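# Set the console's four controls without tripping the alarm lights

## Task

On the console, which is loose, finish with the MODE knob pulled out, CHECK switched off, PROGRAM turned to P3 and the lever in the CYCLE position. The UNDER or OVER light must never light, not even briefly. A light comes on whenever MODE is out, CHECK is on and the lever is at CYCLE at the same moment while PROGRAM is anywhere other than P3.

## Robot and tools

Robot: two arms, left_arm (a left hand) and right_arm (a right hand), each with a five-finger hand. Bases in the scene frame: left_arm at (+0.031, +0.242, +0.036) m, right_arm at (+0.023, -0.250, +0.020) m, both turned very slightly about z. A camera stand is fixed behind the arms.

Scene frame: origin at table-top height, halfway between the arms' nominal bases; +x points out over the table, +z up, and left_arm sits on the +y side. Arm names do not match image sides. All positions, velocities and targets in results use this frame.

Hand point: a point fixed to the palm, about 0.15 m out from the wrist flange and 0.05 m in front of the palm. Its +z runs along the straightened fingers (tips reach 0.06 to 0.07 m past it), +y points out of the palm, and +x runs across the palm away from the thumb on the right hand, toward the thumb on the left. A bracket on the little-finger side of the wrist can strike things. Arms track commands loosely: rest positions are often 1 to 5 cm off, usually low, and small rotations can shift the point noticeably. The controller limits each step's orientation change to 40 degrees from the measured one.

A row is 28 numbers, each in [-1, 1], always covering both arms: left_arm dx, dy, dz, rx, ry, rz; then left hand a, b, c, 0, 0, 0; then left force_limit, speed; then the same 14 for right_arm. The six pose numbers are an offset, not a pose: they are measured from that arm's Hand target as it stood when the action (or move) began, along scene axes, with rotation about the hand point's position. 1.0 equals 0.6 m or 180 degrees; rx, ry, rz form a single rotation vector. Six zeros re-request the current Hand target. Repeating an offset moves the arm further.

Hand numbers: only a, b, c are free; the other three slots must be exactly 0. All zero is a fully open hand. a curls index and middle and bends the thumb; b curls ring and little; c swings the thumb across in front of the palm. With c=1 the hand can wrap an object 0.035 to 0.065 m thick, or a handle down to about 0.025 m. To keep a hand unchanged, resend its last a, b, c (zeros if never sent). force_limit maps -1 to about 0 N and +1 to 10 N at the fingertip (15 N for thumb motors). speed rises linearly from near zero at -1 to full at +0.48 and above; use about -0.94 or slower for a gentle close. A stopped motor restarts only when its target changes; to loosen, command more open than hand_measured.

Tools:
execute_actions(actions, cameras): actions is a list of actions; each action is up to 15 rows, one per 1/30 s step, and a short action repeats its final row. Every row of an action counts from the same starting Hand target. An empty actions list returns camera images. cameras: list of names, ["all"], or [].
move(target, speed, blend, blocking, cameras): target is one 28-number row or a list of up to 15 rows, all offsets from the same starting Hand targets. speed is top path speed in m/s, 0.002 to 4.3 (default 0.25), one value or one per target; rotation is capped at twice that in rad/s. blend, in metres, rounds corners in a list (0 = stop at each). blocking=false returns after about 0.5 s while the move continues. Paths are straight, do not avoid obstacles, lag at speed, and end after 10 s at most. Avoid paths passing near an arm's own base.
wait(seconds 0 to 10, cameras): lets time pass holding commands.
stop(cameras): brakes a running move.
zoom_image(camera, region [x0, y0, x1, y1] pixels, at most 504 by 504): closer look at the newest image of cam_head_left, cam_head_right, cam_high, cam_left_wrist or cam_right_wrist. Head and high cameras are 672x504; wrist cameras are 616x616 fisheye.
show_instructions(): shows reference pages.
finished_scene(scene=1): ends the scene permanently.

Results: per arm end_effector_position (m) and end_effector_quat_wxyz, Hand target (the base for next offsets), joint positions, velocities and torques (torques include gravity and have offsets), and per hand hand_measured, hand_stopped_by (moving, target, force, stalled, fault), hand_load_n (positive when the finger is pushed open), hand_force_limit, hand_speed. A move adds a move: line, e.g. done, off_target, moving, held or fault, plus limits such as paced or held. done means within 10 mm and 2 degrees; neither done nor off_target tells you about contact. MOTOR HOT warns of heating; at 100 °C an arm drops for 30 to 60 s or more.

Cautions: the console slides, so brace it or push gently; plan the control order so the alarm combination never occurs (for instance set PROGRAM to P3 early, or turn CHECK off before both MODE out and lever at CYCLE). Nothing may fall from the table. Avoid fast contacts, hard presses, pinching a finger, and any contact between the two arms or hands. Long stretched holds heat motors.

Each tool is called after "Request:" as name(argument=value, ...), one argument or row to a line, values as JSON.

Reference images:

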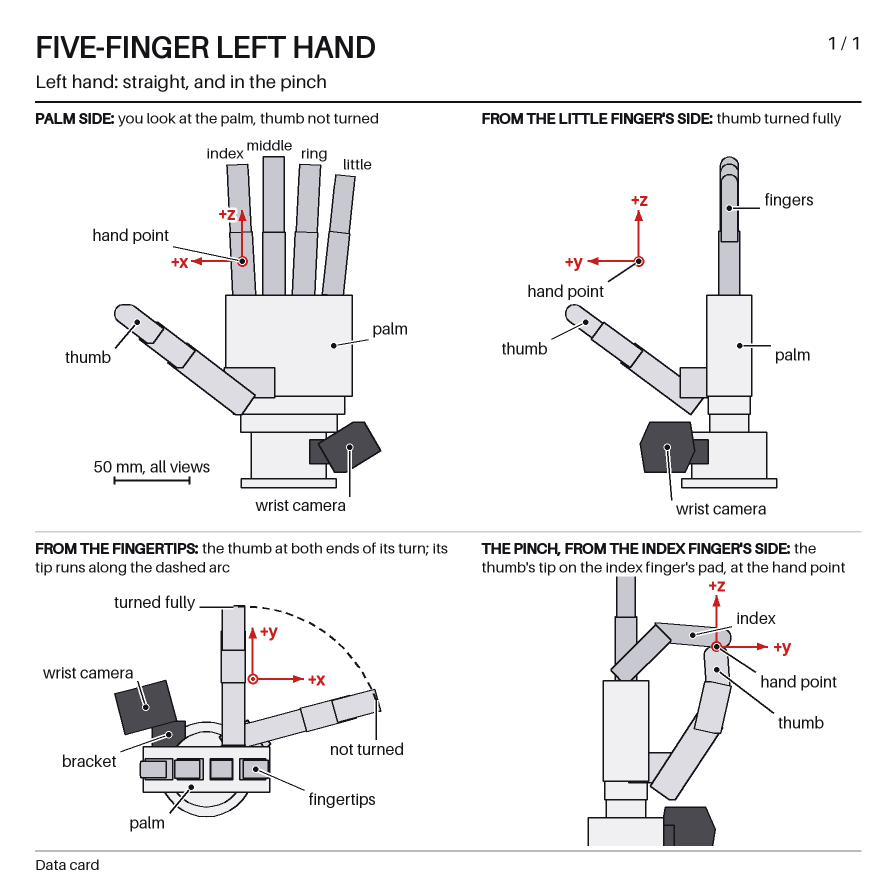

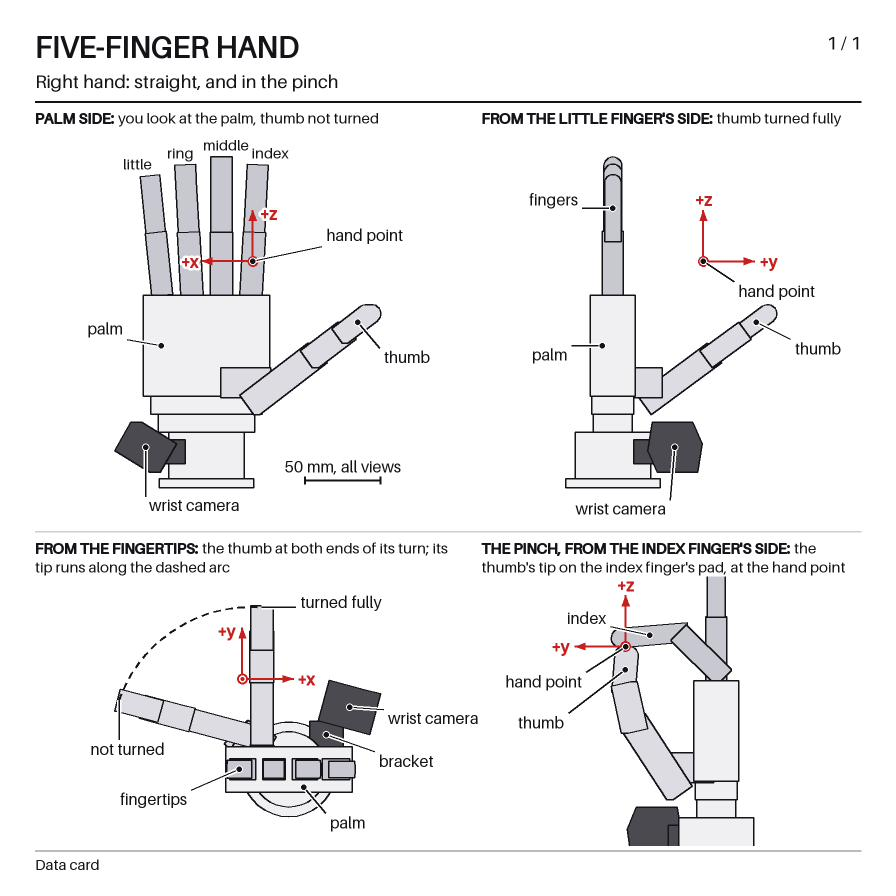

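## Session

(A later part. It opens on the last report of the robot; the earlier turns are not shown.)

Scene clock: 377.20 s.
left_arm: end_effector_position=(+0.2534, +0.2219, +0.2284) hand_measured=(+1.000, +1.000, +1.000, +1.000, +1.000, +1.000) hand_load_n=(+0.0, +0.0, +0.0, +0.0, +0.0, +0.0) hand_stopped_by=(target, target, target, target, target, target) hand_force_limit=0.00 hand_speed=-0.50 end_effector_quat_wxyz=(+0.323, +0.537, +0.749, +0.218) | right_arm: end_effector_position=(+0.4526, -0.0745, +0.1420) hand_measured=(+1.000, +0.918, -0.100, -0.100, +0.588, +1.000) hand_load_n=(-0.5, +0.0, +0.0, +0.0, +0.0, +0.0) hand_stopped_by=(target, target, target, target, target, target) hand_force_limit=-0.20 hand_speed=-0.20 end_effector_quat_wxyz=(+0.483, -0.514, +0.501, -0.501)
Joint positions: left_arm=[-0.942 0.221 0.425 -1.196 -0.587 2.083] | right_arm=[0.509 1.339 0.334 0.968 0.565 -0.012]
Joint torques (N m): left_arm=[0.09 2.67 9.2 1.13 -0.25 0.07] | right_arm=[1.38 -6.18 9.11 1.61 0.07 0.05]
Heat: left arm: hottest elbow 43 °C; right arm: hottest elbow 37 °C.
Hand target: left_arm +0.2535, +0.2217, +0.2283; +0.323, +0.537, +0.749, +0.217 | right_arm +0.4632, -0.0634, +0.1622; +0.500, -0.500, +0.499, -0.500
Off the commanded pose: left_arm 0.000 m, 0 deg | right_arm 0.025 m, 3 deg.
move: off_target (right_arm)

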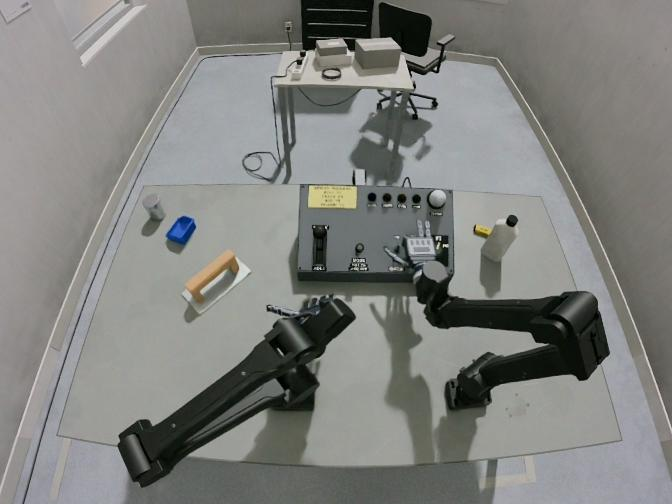

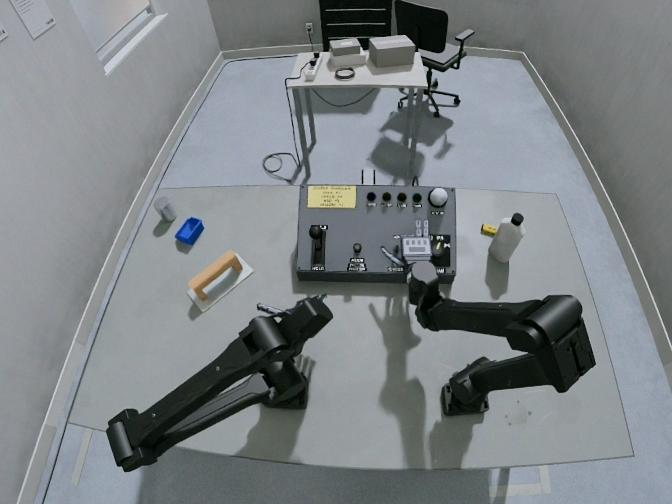

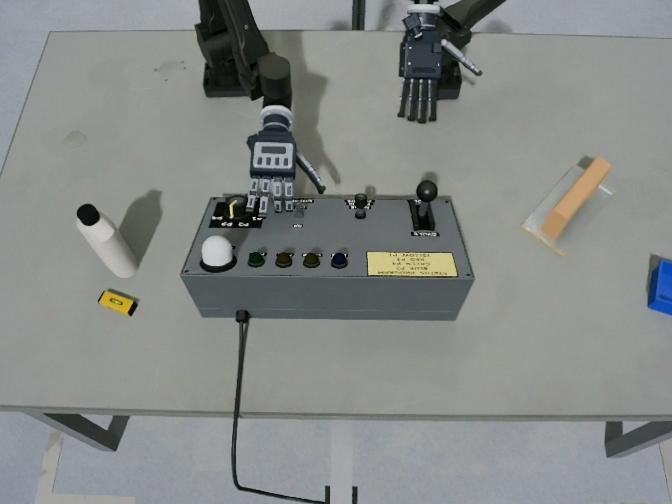

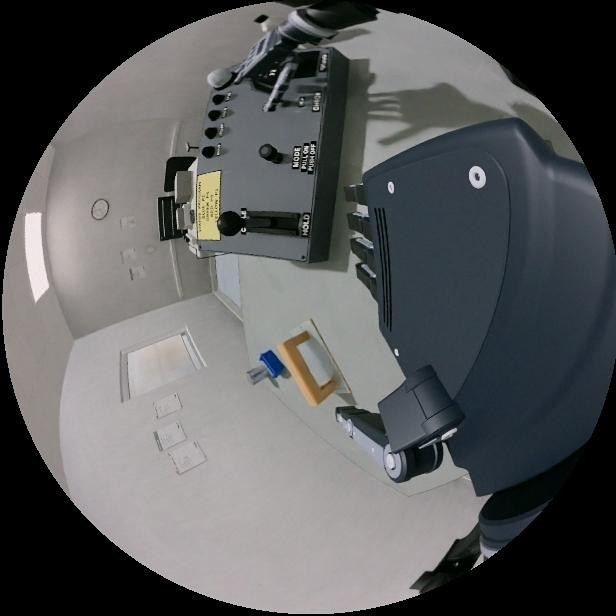

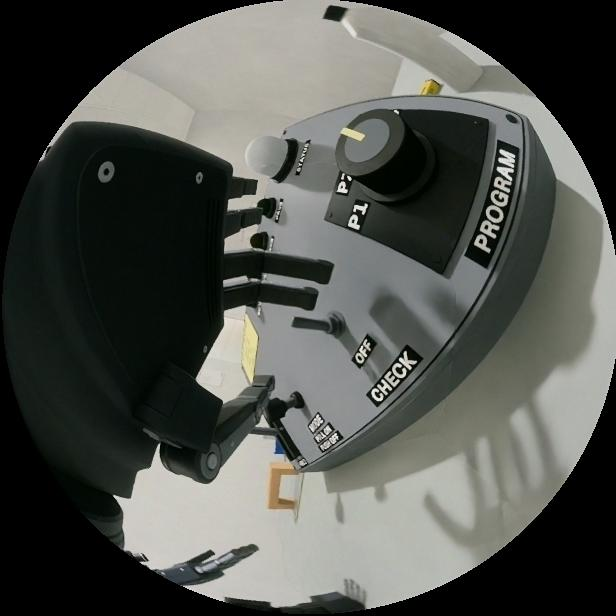

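Request:
move(
  target=[0,0,0,0,0,0,0,0,0,0,0,0,0,-0.5,0.005,0.025,-0.039,0,0,0,0.55,0,0,0,0,0,-0.2,-0.2],
  speed=0.08,
  cameras=["cam_right_wrist", "cam_high", "cam_left_wrist"],
)

Request:
zoom_image(
  camera="cam_right_wrist",
  region=[200, 220, 420, 440],
)

Request:
zoom_image(
  camera="cam_high",
  region=[220, 120, 380, 240],
)

Request:
zoom_image(
  camera="cam_left_wrist",
  region=[190, 20, 350, 180],
)

Scene clock: 408.57 s.
left_arm: end_effector_position=(+0.2534, +0.2219, +0.2284) hand_measured=(+1.000, +1.000, +1.000, +1.000, +1.000, +1.000) hand_load_n=(+0.0, +0.0, +0.0, +0.0, +0.0, +0.5) hand_stopped_by=(target, target, target, target, target, target) hand_force_limit=0.00 hand_speed=-0.50 end_effector_quat_wxyz=(+0.323, +0.537, +0.749, +0.218) | right_arm: end_effector_position=(+0.4584, -0.0653, +0.1291) hand_measured=(+1.000, +0.918, -0.100, -0.100, +0.588, +1.000) hand_load_n=(+0.0, +0.0, -0.5, +1.0, +0.0, +0.0) hand_stopped_by=(target, target, target, target, target, target) hand_force_limit=-0.20 hand_speed=-0.20 end_effector_quat_wxyz=(+0.482, -0.508, +0.505, -0.505)
Joint positions: left_arm=[-0.942 0.221 0.425 -1.196 -0.587 2.083] | right_arm=[0.534 1.433 0.35 1.052 0.606 -0.009]
Joint torques (N m): left_arm=[0.79 3.66 9.1 1.1 -0.29 0.09] | right_arm=[1.67 -4.37 8.06 2.85 -0.1 0.05]
Heat: left arm: hottest elbow 43 °C; right arm: hottest elbow 39 °C.
Hand target: left_arm +0.2535, +0.2217, +0.2283; +0.323, +0.537, +0.749, +0.217 | right_arm +0.4662, -0.0485, +0.1387; +0.500, -0.500, +0.500, -0.500
Off the commanded pose: left_arm 0.000 m, 0 deg | right_arm 0.021 m, 2 deg.
move: off_target (right_arm)
Images, in order (width x height): cam_high 672x504, cam_left_wrist 616x616, cam_right_wrist 616x616.

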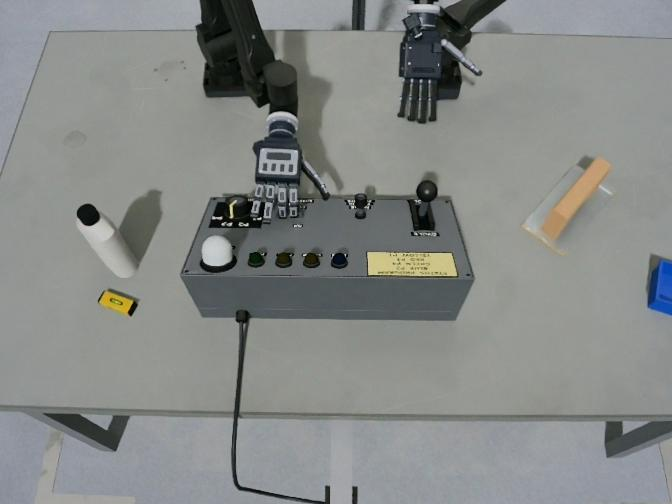

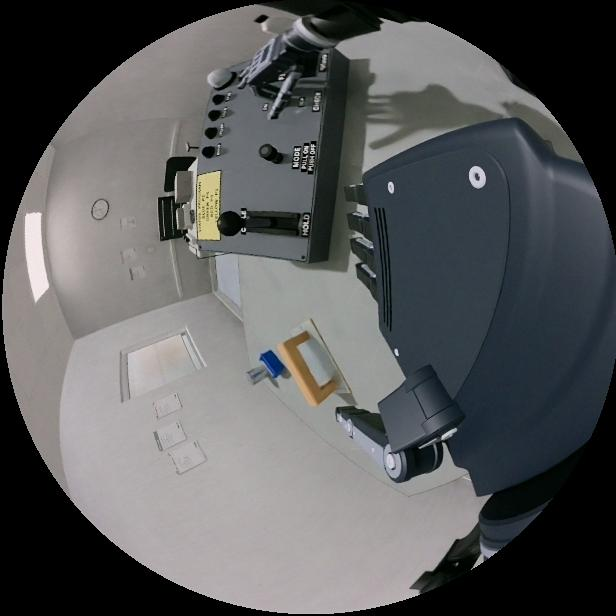

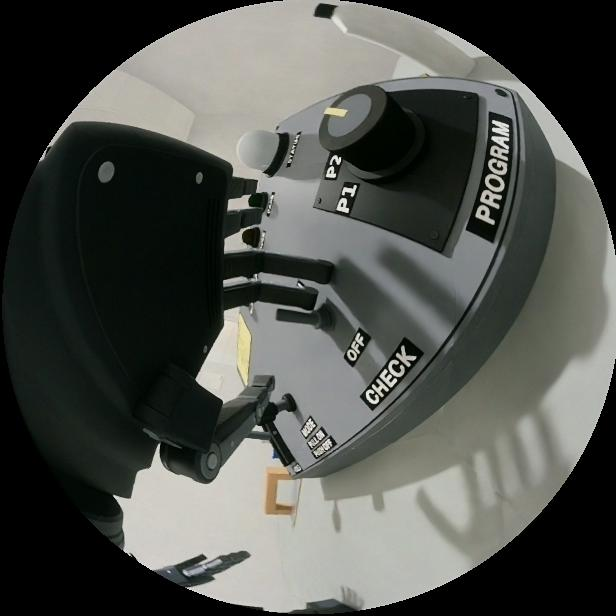

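Scaled by 2.291 from the camera's 616x616 image, which has a finer 880x880 frame.

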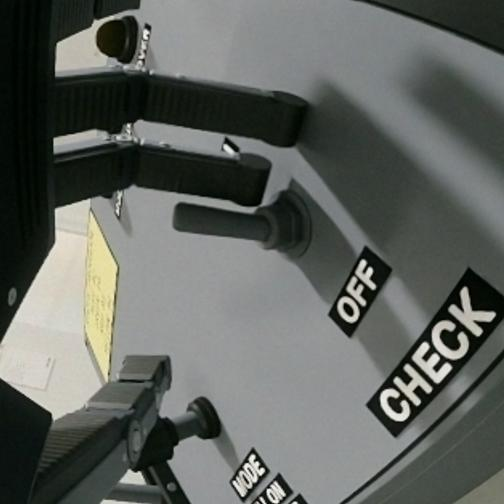

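Scaled by 3.150.

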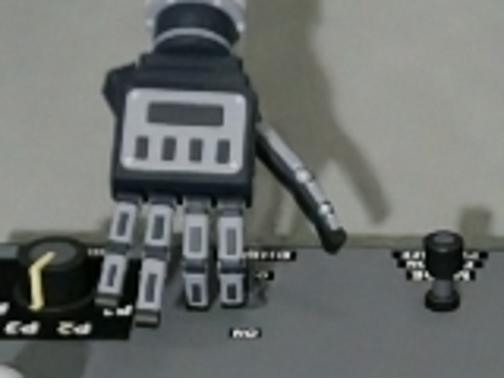

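Scaled by 3.150 from the camera's 616x616 image, which has a finer 880x880 frame.

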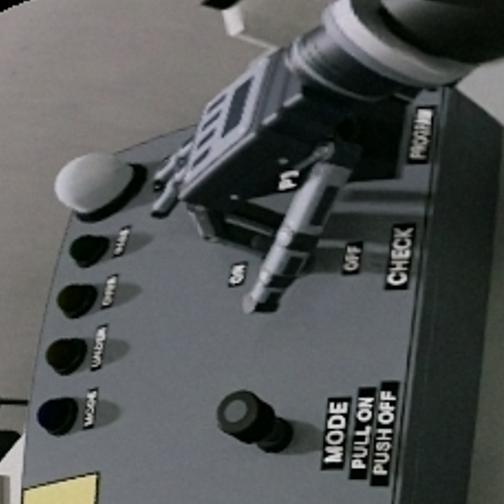

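Request:
zoom_image(
  camera="cam_right_wrist",
  region=[260, 230, 380, 350],
)

Scaled by 4.200 from the camera's 616x616 image, which has a finer 880x880 frame.

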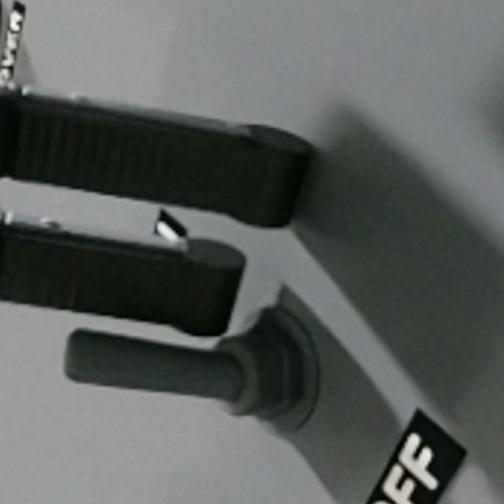

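Request:
move(
  target=[
    [0,0,0,0,0,0,0,0,0,0,0,0,0,-0.5,0.038,0,0.019,0,0,0,0.55,0,0,0,0,0,-0.2,-0.2],
    [0,0,0,0,0,0,0,0,0,0,0,0,0,-0.5,0.038,0.019,0.019,0,0,0,0.55,0,0,0,0,0,-0.2,-0.2],
  ],
  speed=0.08,
  cameras=["cam_right_wrist", "cam_high", "cam_left_wrist"],
)

Request:
zoom_image(
  camera="cam_right_wrist",
  region=[230, 230, 390, 390],
)

Request:
zoom_image(
  camera="cam_high",
  region=[220, 120, 380, 240],
)

Request:
zoom_image(
  camera="cam_left_wrist",
  region=[190, 20, 350, 180],
)

Scene clock: 460.43 s.
left_arm: end_effector_position=(+0.2534, +0.2219, +0.2284) hand_measured=(+1.000, +1.000, +1.000, +1.000, +1.000, +1.000) hand_load_n=(+0.0, +0.0, +0.0, +0.0, +0.0, +0.0) hand_stopped_by=(target, target, target, target, target, target) hand_force_limit=0.00 hand_speed=-0.50 end_effector_quat_wxyz=(+0.323, +0.537, +0.749, +0.218) | right_arm: end_effector_position=(+0.4801, -0.0494, +0.1442) hand_measured=(+1.000, +0.918, -0.100, -0.100, +0.588, +1.000) hand_load_n=(+0.0, +0.0, +0.0, +0.0, +0.0, -0.5) hand_stopped_by=(target, target, target, target, target, target) hand_force_limit=-0.20 hand_speed=-0.20 end_effector_quat_wxyz=(+0.493, -0.503, +0.500, -0.503)
Joint positions: left_arm=[-0.942 0.221 0.425 -1.196 -0.587 2.083] | right_arm=[0.53 1.451 0.42 1.024 0.588 -0.009]
Joint torques (N m): left_arm=[-0.26 3.96 9.17 1.09 -0.23 0.13] | right_arm=[1.73 -5.42 8.79 1.55 0.15 0.03]
Heat: left arm: hottest elbow 43 °C; right arm: hottest elbow 39 °C.
Hand target: left_arm +0.2535, +0.2217, +0.2283; +0.323, +0.537, +0.749, +0.217 | right_arm +0.4890, -0.0369, +0.1503; +0.500, -0.500, +0.499, -0.500
Off the commanded pose: left_arm 0.000 m, 0 deg | right_arm 0.016 m, 1 deg.
move: off_target (right_arm)
Images, in order (width x height): cam_high 672x504, cam_left_wrist 616x616, cam_right_wrist 616x616.

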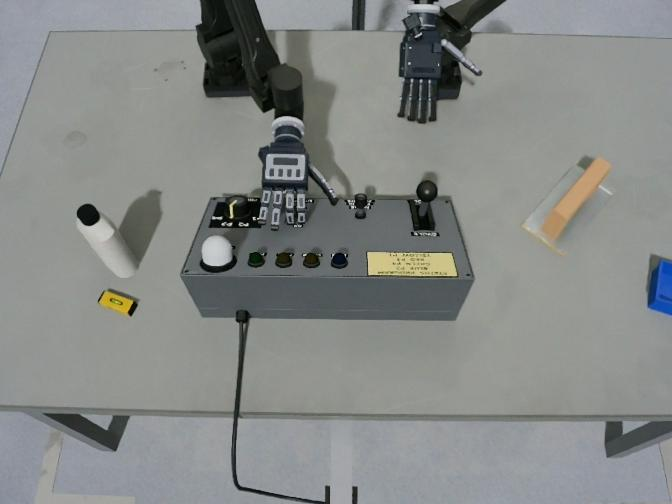

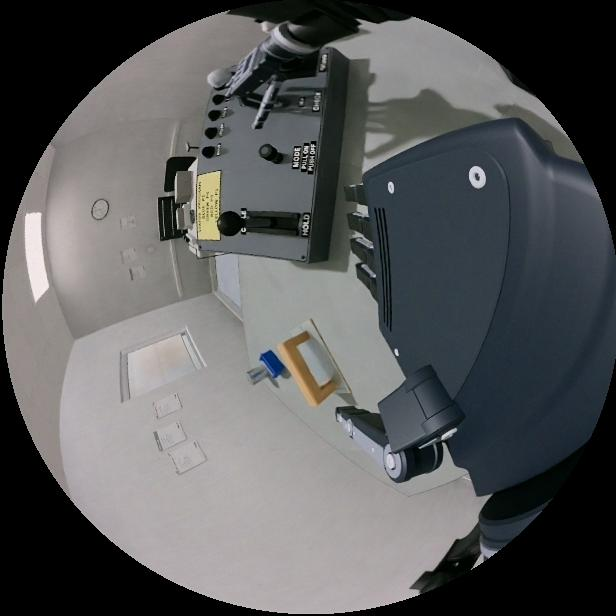

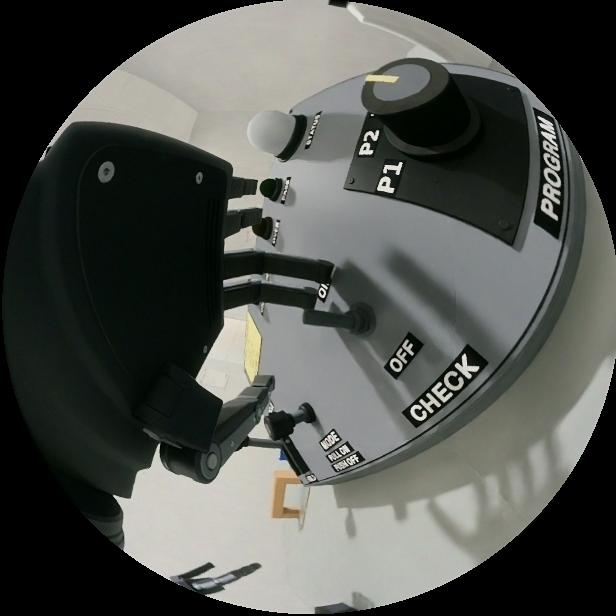

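Scaled by 3.150 from the camera's 616x616 image, which has a finer 880x880 frame.

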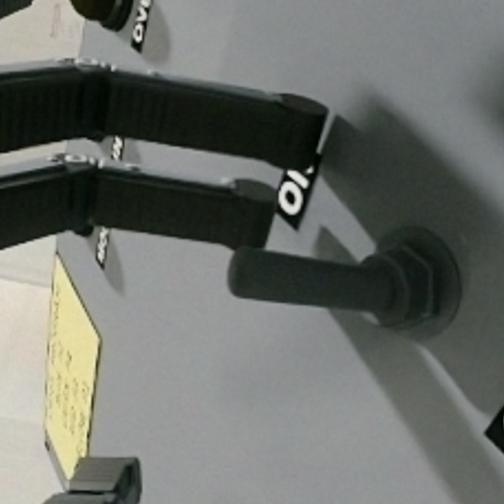

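Scaled by 3.150.

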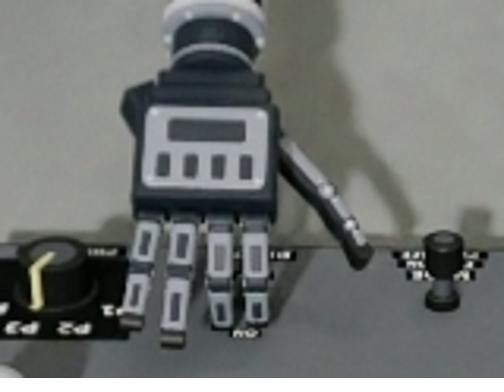

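Scaled by 3.150 from the camera's 616x616 image, which has a finer 880x880 frame.

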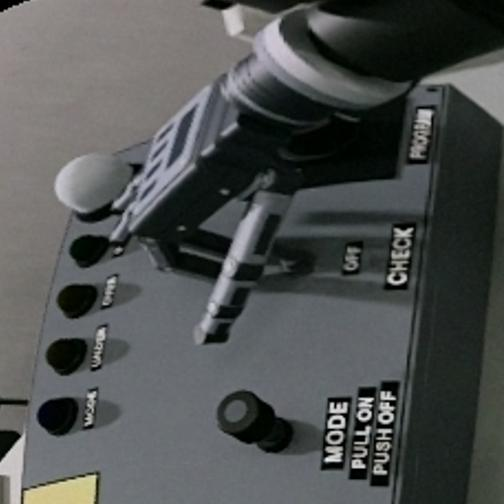

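Request:
move(
  target=[0,0,0,0,0,0,0,0,0,0,0,0,0,-0.5,-0.025,-0.0085,0.002,0,0,0,0.55,0,0,0,0,0,-0.2,-0.2],
  speed=0.06,
  cameras=["cam_right_wrist", "cam_high", "cam_left_wrist"],
)

Request:
zoom_image(
  camera="cam_right_wrist",
  region=[230, 230, 390, 390],
)

Request:
zoom_image(
  camera="cam_high",
  region=[220, 120, 380, 240],
)

Scene clock: 475.63 s.
left_arm: end_effector_position=(+0.2534, +0.2219, +0.2284) hand_measured=(+1.000, +1.000, +1.000, +1.000, +1.000, +1.000) hand_load_n=(+0.0, +0.0, +0.0, +0.0, +0.0, +0.0) hand_stopped_by=(target, target, target, target, target, target) hand_force_limit=0.00 hand_speed=-0.50 end_effector_quat_wxyz=(+0.323, +0.537, +0.749, +0.218) | right_arm: end_effector_position=(+0.4779, -0.0462, +0.1487) hand_measured=(+1.000, +0.918, -0.100, -0.100, +0.588, +1.000) hand_load_n=(+0.0, +0.0, +0.0, +0.0, +0.0, -0.5) hand_stopped_by=(target, target, target, target, target, target) hand_force_limit=-0.20 hand_speed=-0.20 end_effector_quat_wxyz=(+0.497, -0.500, +0.500, -0.504)
Joint positions: left_arm=[-0.942 0.221 0.425 -1.196 -0.587 2.083] | right_arm=[0.543 1.442 0.42 1.024 0.601 -0.009]
Joint torques (N m): left_arm=[0.73 3.78 8.96 0.85 -0.28 0.09] | right_arm=[1.32 -7.53 5.81 1.55 0.14 0.03]
Heat: left arm: hottest elbow 43 °C; right arm: hottest elbow 38 °C.
Hand target: left_arm +0.2535, +0.2217, +0.2283; +0.323, +0.537, +0.749, +0.217 | right_arm +0.4740, -0.0420, +0.1514; +0.500, -0.500, +0.500, -0.500
Off the commanded pose: left_arm 0.000 m, 0 deg | right_arm 0.006 m, 1 deg.
move: done
Images, in order (width x height): cam_high 672x504, cam_left_wrist 616x616, cam_right_wrist 616x616.

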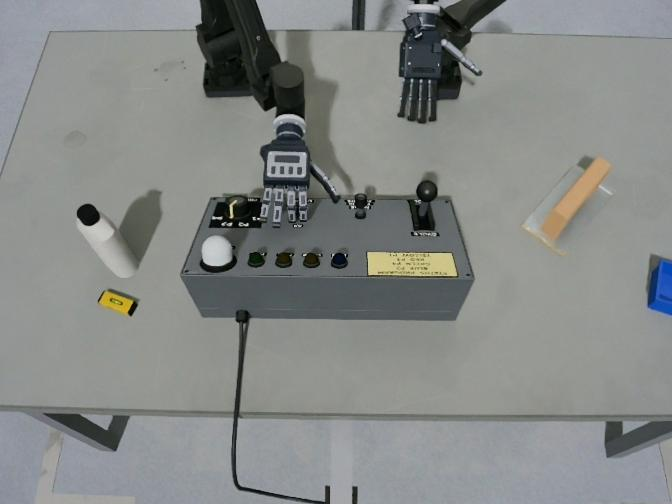

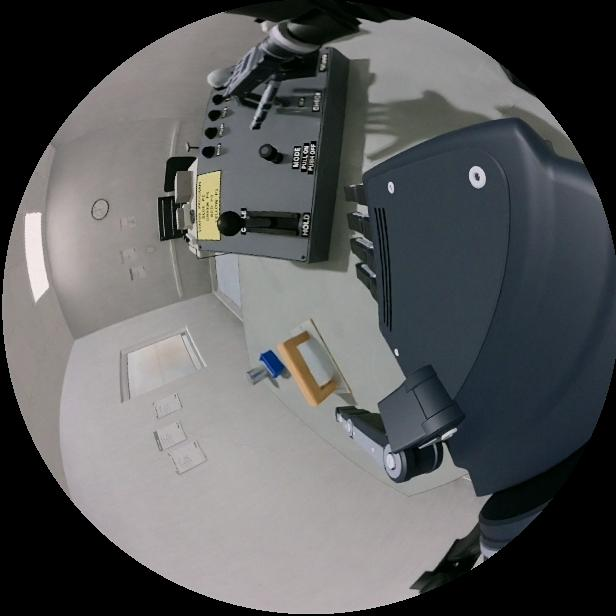

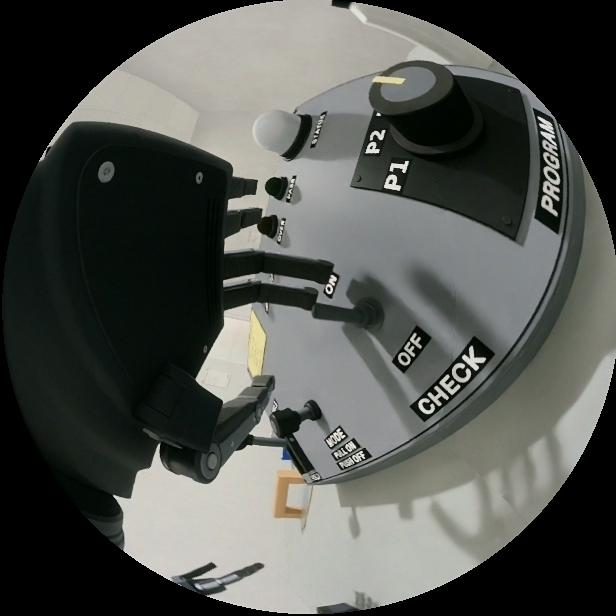

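Scaled by 3.150 from the camera's 616x616 image, which has a finer 880x880 frame.

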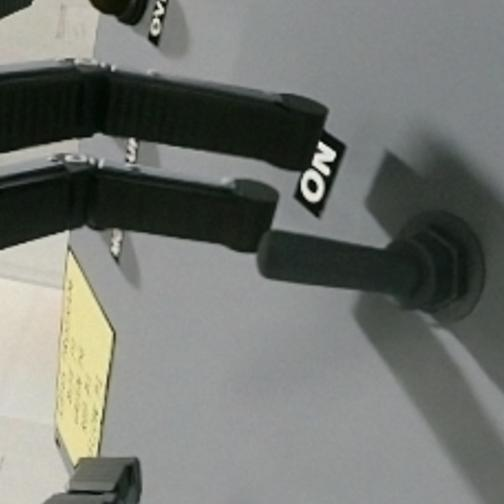

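Scaled by 3.150.

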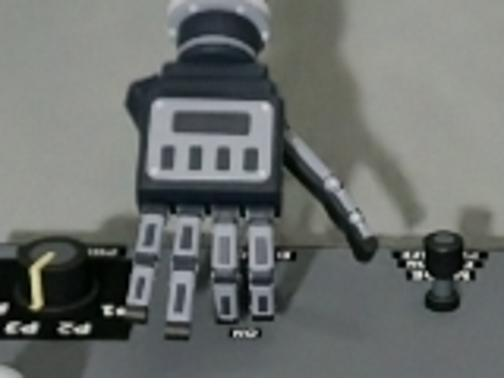

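Request:
move(
  target=[0,0,0,0,0,0,0,0,0,0,0,0,0,-0.5,-0.012,-0.030,-0.004,0,0,0,0.55,0,0,0,0,0,-0.2,-0.2],
  speed=0.06,
  cameras=["cam_right_wrist", "cam_high", "cam_left_wrist"],
)

Request:
zoom_image(
  camera="cam_right_wrist",
  region=[230, 230, 390, 390],
)

Request:
zoom_image(
  camera="cam_high",
  region=[220, 120, 380, 240],
)

Scene clock: 489.30 s.
left_arm: end_effector_position=(+0.2534, +0.2219, +0.2284) hand_measured=(+1.000, +1.000, +1.000, +1.000, +1.000, +1.000) hand_load_n=(+0.0, +0.0, +0.0, +0.0, +0.0, +0.0) hand_stopped_by=(target, target, target, target, target, target) hand_force_limit=0.00 hand_speed=-0.50 end_effector_quat_wxyz=(+0.323, +0.537, +0.749, +0.218) | right_arm: end_effector_position=(+0.4649, -0.0558, +0.1422) hand_measured=(+1.000, +0.918, -0.100, -0.100, +0.588, +1.000) hand_load_n=(+0.0, +0.0, +0.0, +0.0, +0.0, +0.0) hand_stopped_by=(target, target, target, target, target, target) hand_force_limit=-0.20 hand_speed=-0.20 end_effector_quat_wxyz=(+0.496, -0.509, +0.496, -0.499)
Joint positions: left_arm=[-0.942 0.221 0.425 -1.196 -0.587 2.083] | right_arm=[0.531 1.412 0.374 1.024 0.572 -0.009]
Joint torques (N m): left_arm=[1.26 3.43 9.13 1.01 -0.23 0.08] | right_arm=[-0.26 -6.65 5.78 2.14 -0.1 0.05]
Heat: left arm: hottest elbow 43 °C; right arm: hottest elbow 37 °C.
Hand target: left_arm +0.2535, +0.2217, +0.2283; +0.323, +0.537, +0.749, +0.217 | right_arm +0.4667, -0.0601, +0.1489; +0.500, -0.500, +0.499, -0.500
Off the commanded pose: left_arm 0.000 m, 0 deg | right_arm 0.008 m, 1 deg.
move: done
Images, in order (width x height): cam_high 672x504, cam_left_wrist 616x616, cam_right_wrist 616x616.

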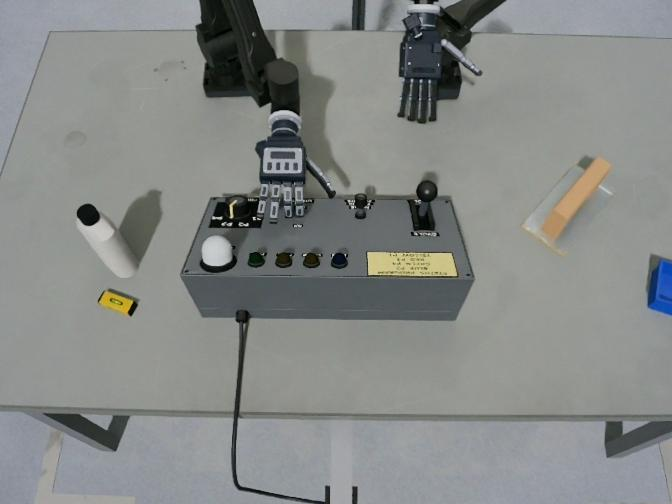

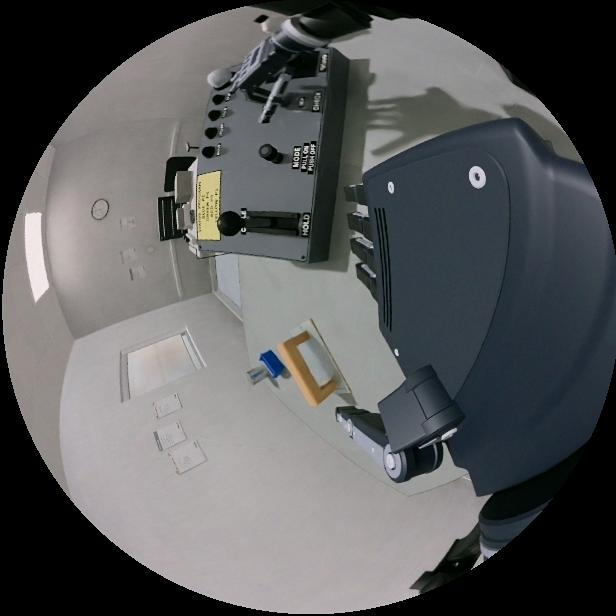

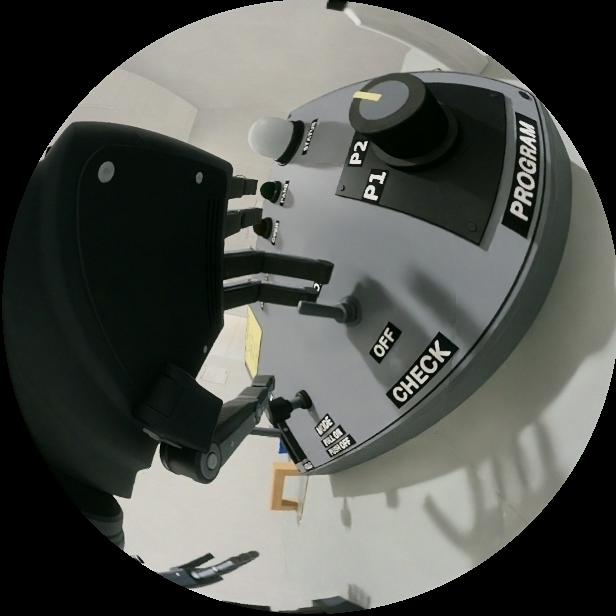

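Scaled by 3.150 from the camera's 616x616 image, which has a finer 880x880 frame.

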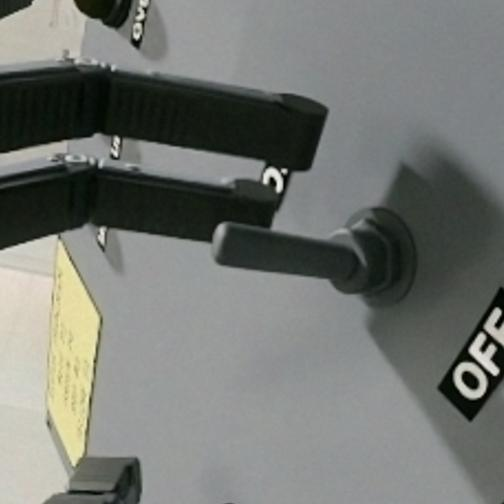

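Scaled by 3.150.

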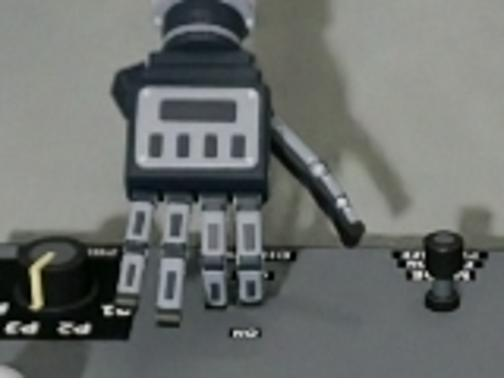

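Request:
move(
  target=[0,0,0,0,0,0,0,0,0,0,0,0,0,-0.5,-0.030,0,-0.008,0,0,0,0.55,0,0,0,0,0,-0.2,-0.2],
  speed=0.05,
  cameras=["cam_right_wrist", "cam_high", "cam_left_wrist"],
)

Request:
zoom_image(
  camera="cam_right_wrist",
  region=[230, 230, 390, 390],
)

Request:
zoom_image(
  camera="cam_high",
  region=[220, 120, 380, 240],
)

Scene clock: 496.63 s.
left_arm: end_effector_position=(+0.2534, +0.2219, +0.2284) hand_measured=(+1.000, +1.000, +1.000, +1.000, +1.000, +1.000) hand_load_n=(+0.0, +0.0, +0.5, +0.0, +0.0, +0.0) hand_stopped_by=(target, target, target, target, target, target) hand_force_limit=0.00 hand_speed=-0.50 end_effector_quat_wxyz=(+0.323, +0.537, +0.749, +0.218) | right_arm: end_effector_position=(+0.4506, -0.0678, +0.1333) hand_measured=(+1.000, +0.918, -0.100, -0.100, +0.588, +1.000) hand_load_n=(+0.0, +0.0, +0.0, +0.0, +0.0, -0.5) hand_stopped_by=(target, target, target, target, target, target) hand_force_limit=-0.20 hand_speed=-0.20 end_effector_quat_wxyz=(+0.483, -0.509, +0.504, -0.503)
Joint positions: left_arm=[-0.942 0.221 0.425 -1.196 -0.587 2.083] | right_arm=[0.537 1.391 0.331 1.027 0.603 -0.007]
Joint torques (N m): left_arm=[-0.26 3.25 9.36 1.02 -0.25 0.09] | right_arm=[1.67 -6.53 5.64 2.91 0.05 0.07]
Heat: left arm: hottest elbow 43 °C; right arm: hottest elbow 37 °C.
Hand target: left_arm +0.2535, +0.2217, +0.2283; +0.323, +0.537, +0.749, +0.217 | right_arm +0.4488, -0.0601, +0.1442; +0.500, -0.500, +0.500, -0.500
Off the commanded pose: left_arm 0.000 m, 0 deg | right_arm 0.013 m, 2 deg.
move: off_target (right_arm)
Images, in order (width x height): cam_high 672x504, cam_left_wrist 616x616, cam_right_wrist 616x616.

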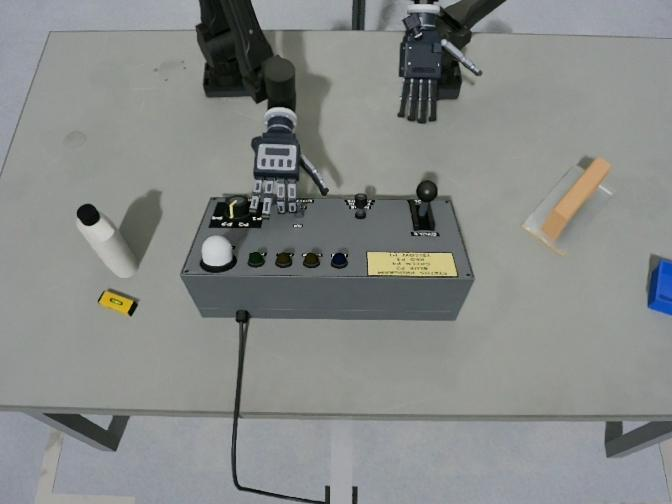

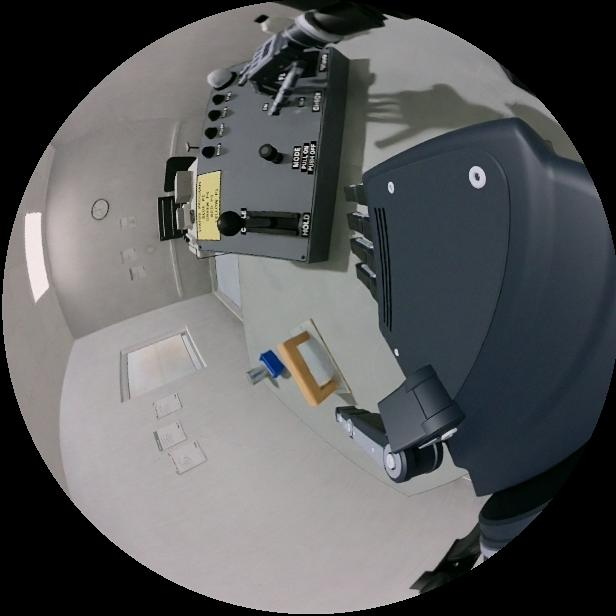

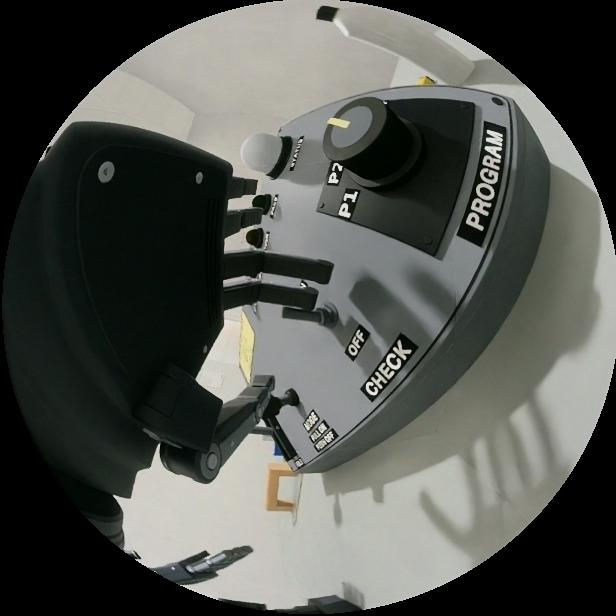

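Scaled by 3.150 from the camera's 616x616 image, which has a finer 880x880 frame.

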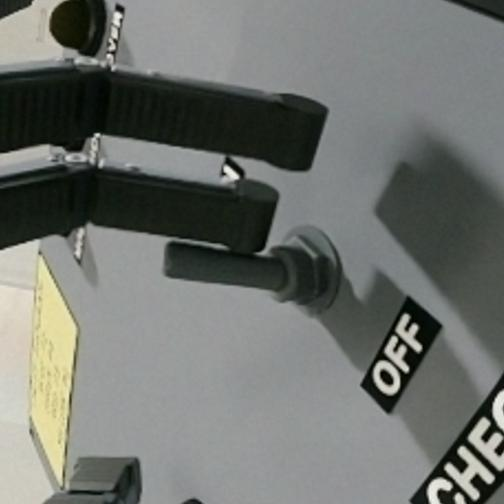

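Scaled by 3.150.

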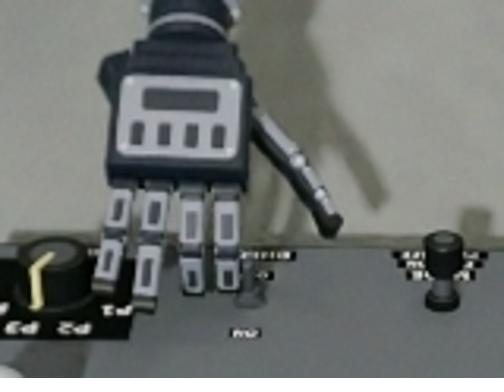

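Request:
move(
  target=[
    [0,0,0,0,0,0,0,0,0,0,0,0,0,-0.5,0.052,0,0.018,0,0,0,0.55,0,0,0,0,0,-0.2,-0.2],
    [0,0,0,0,0,0,0,0,0,0,0,0,0,-0.5,0.052,0.043,0.018,0,0,0,0.55,0,0,0,0,0,-0.2,-0.2],
  ],
  speed=0.08,
  cameras=["cam_right_wrist", "cam_high", "cam_left_wrist"],
)

Request:
zoom_image(
  camera="cam_right_wrist",
  region=[230, 230, 390, 390],
)

Request:
zoom_image(
  camera="cam_high",
  region=[220, 120, 380, 240],
)

Scene clock: 533.77 s.
left_arm: end_effector_position=(+0.2534, +0.2219, +0.2284) hand_measured=(+1.000, +1.000, +1.000, +1.000, +1.000, +1.000) hand_load_n=(+0.0, +0.0, +0.0, +0.0, +0.0, +0.0) hand_stopped_by=(target, target, target, target, target, target) hand_force_limit=0.00 hand_speed=-0.50 end_effector_quat_wxyz=(+0.323, +0.537, +0.749, +0.218) | right_arm: end_effector_position=(+0.4704, -0.0455, +0.1482) hand_measured=(+1.000, +0.918, -0.100, -0.100, +0.588, +1.000) hand_load_n=(-0.5, +0.0, +0.0, +0.0, +0.0, -0.5) hand_stopped_by=(target, target, target, target, target, target) hand_force_limit=-0.20 hand_speed=-0.20 end_effector_quat_wxyz=(+0.494, -0.504, +0.500, -0.502)
Joint positions: left_arm=[-0.942 0.221 0.425 -1.196 -0.587 2.083] | right_arm=[0.556 1.42 0.407 1.004 0.611 -0.007]
Joint torques (N m): left_arm=[0.21 3.37 8.95 0.94 -0.17 0.08] | right_arm=[1.32 -4.89 8.96 1.54 0.17 0.04]
Heat: left arm: hottest elbow 44 °C; right arm: hottest elbow 35 °C.
Hand target: left_arm +0.2535, +0.2217, +0.2283; +0.323, +0.537, +0.749, +0.217 | right_arm +0.4800, -0.0342, +0.1550; +0.500, -0.500, +0.499, -0.500
Off the commanded pose: left_arm 0.000 m, 0 deg | right_arm 0.016 m, 1 deg.
move: off_target (right_arm)
Images, in order (width x height): cam_high 672x504, cam_left_wrist 616x616, cam_right_wrist 616x616.

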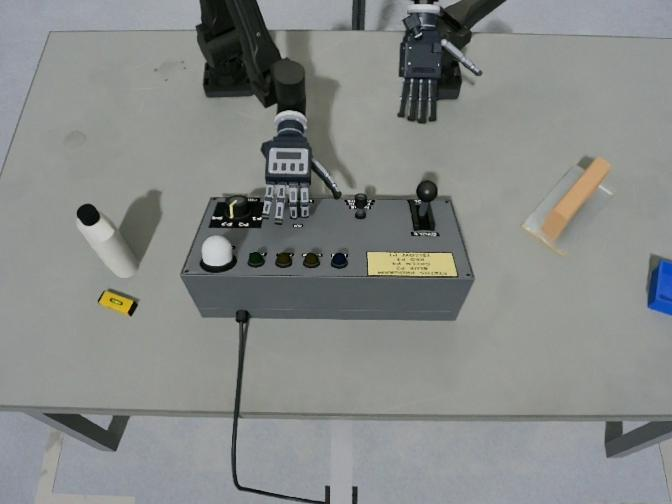

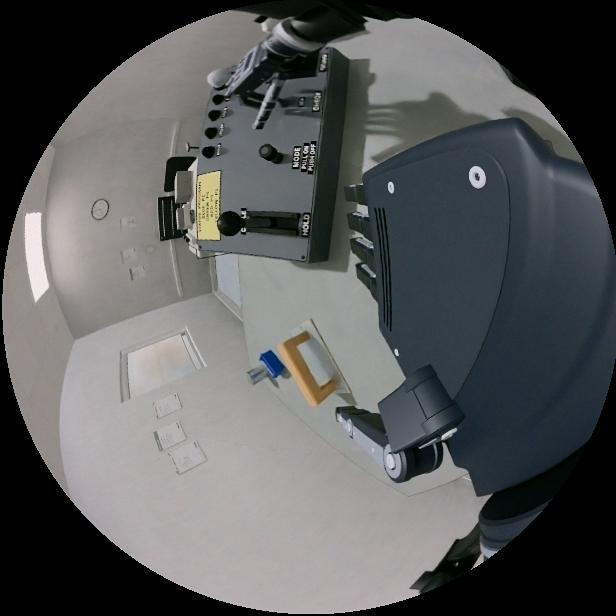

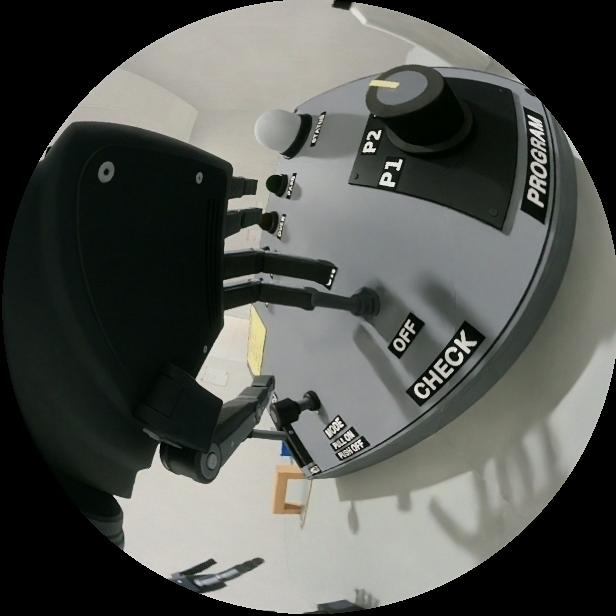

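Scaled by 3.150 from the camera's 616x616 image, which has a finer 880x880 frame.

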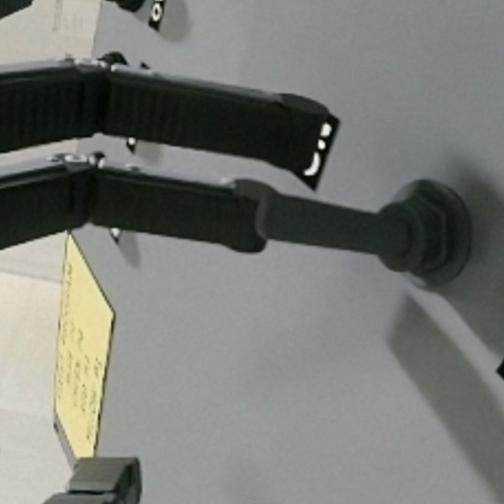

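Scaled by 3.150.

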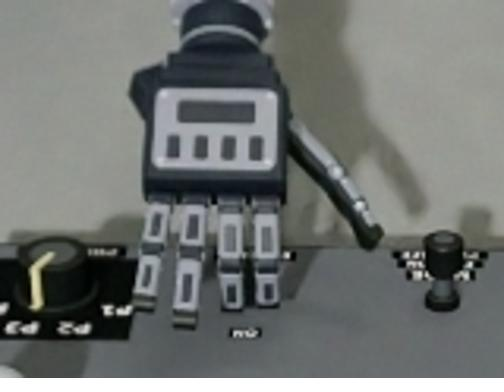

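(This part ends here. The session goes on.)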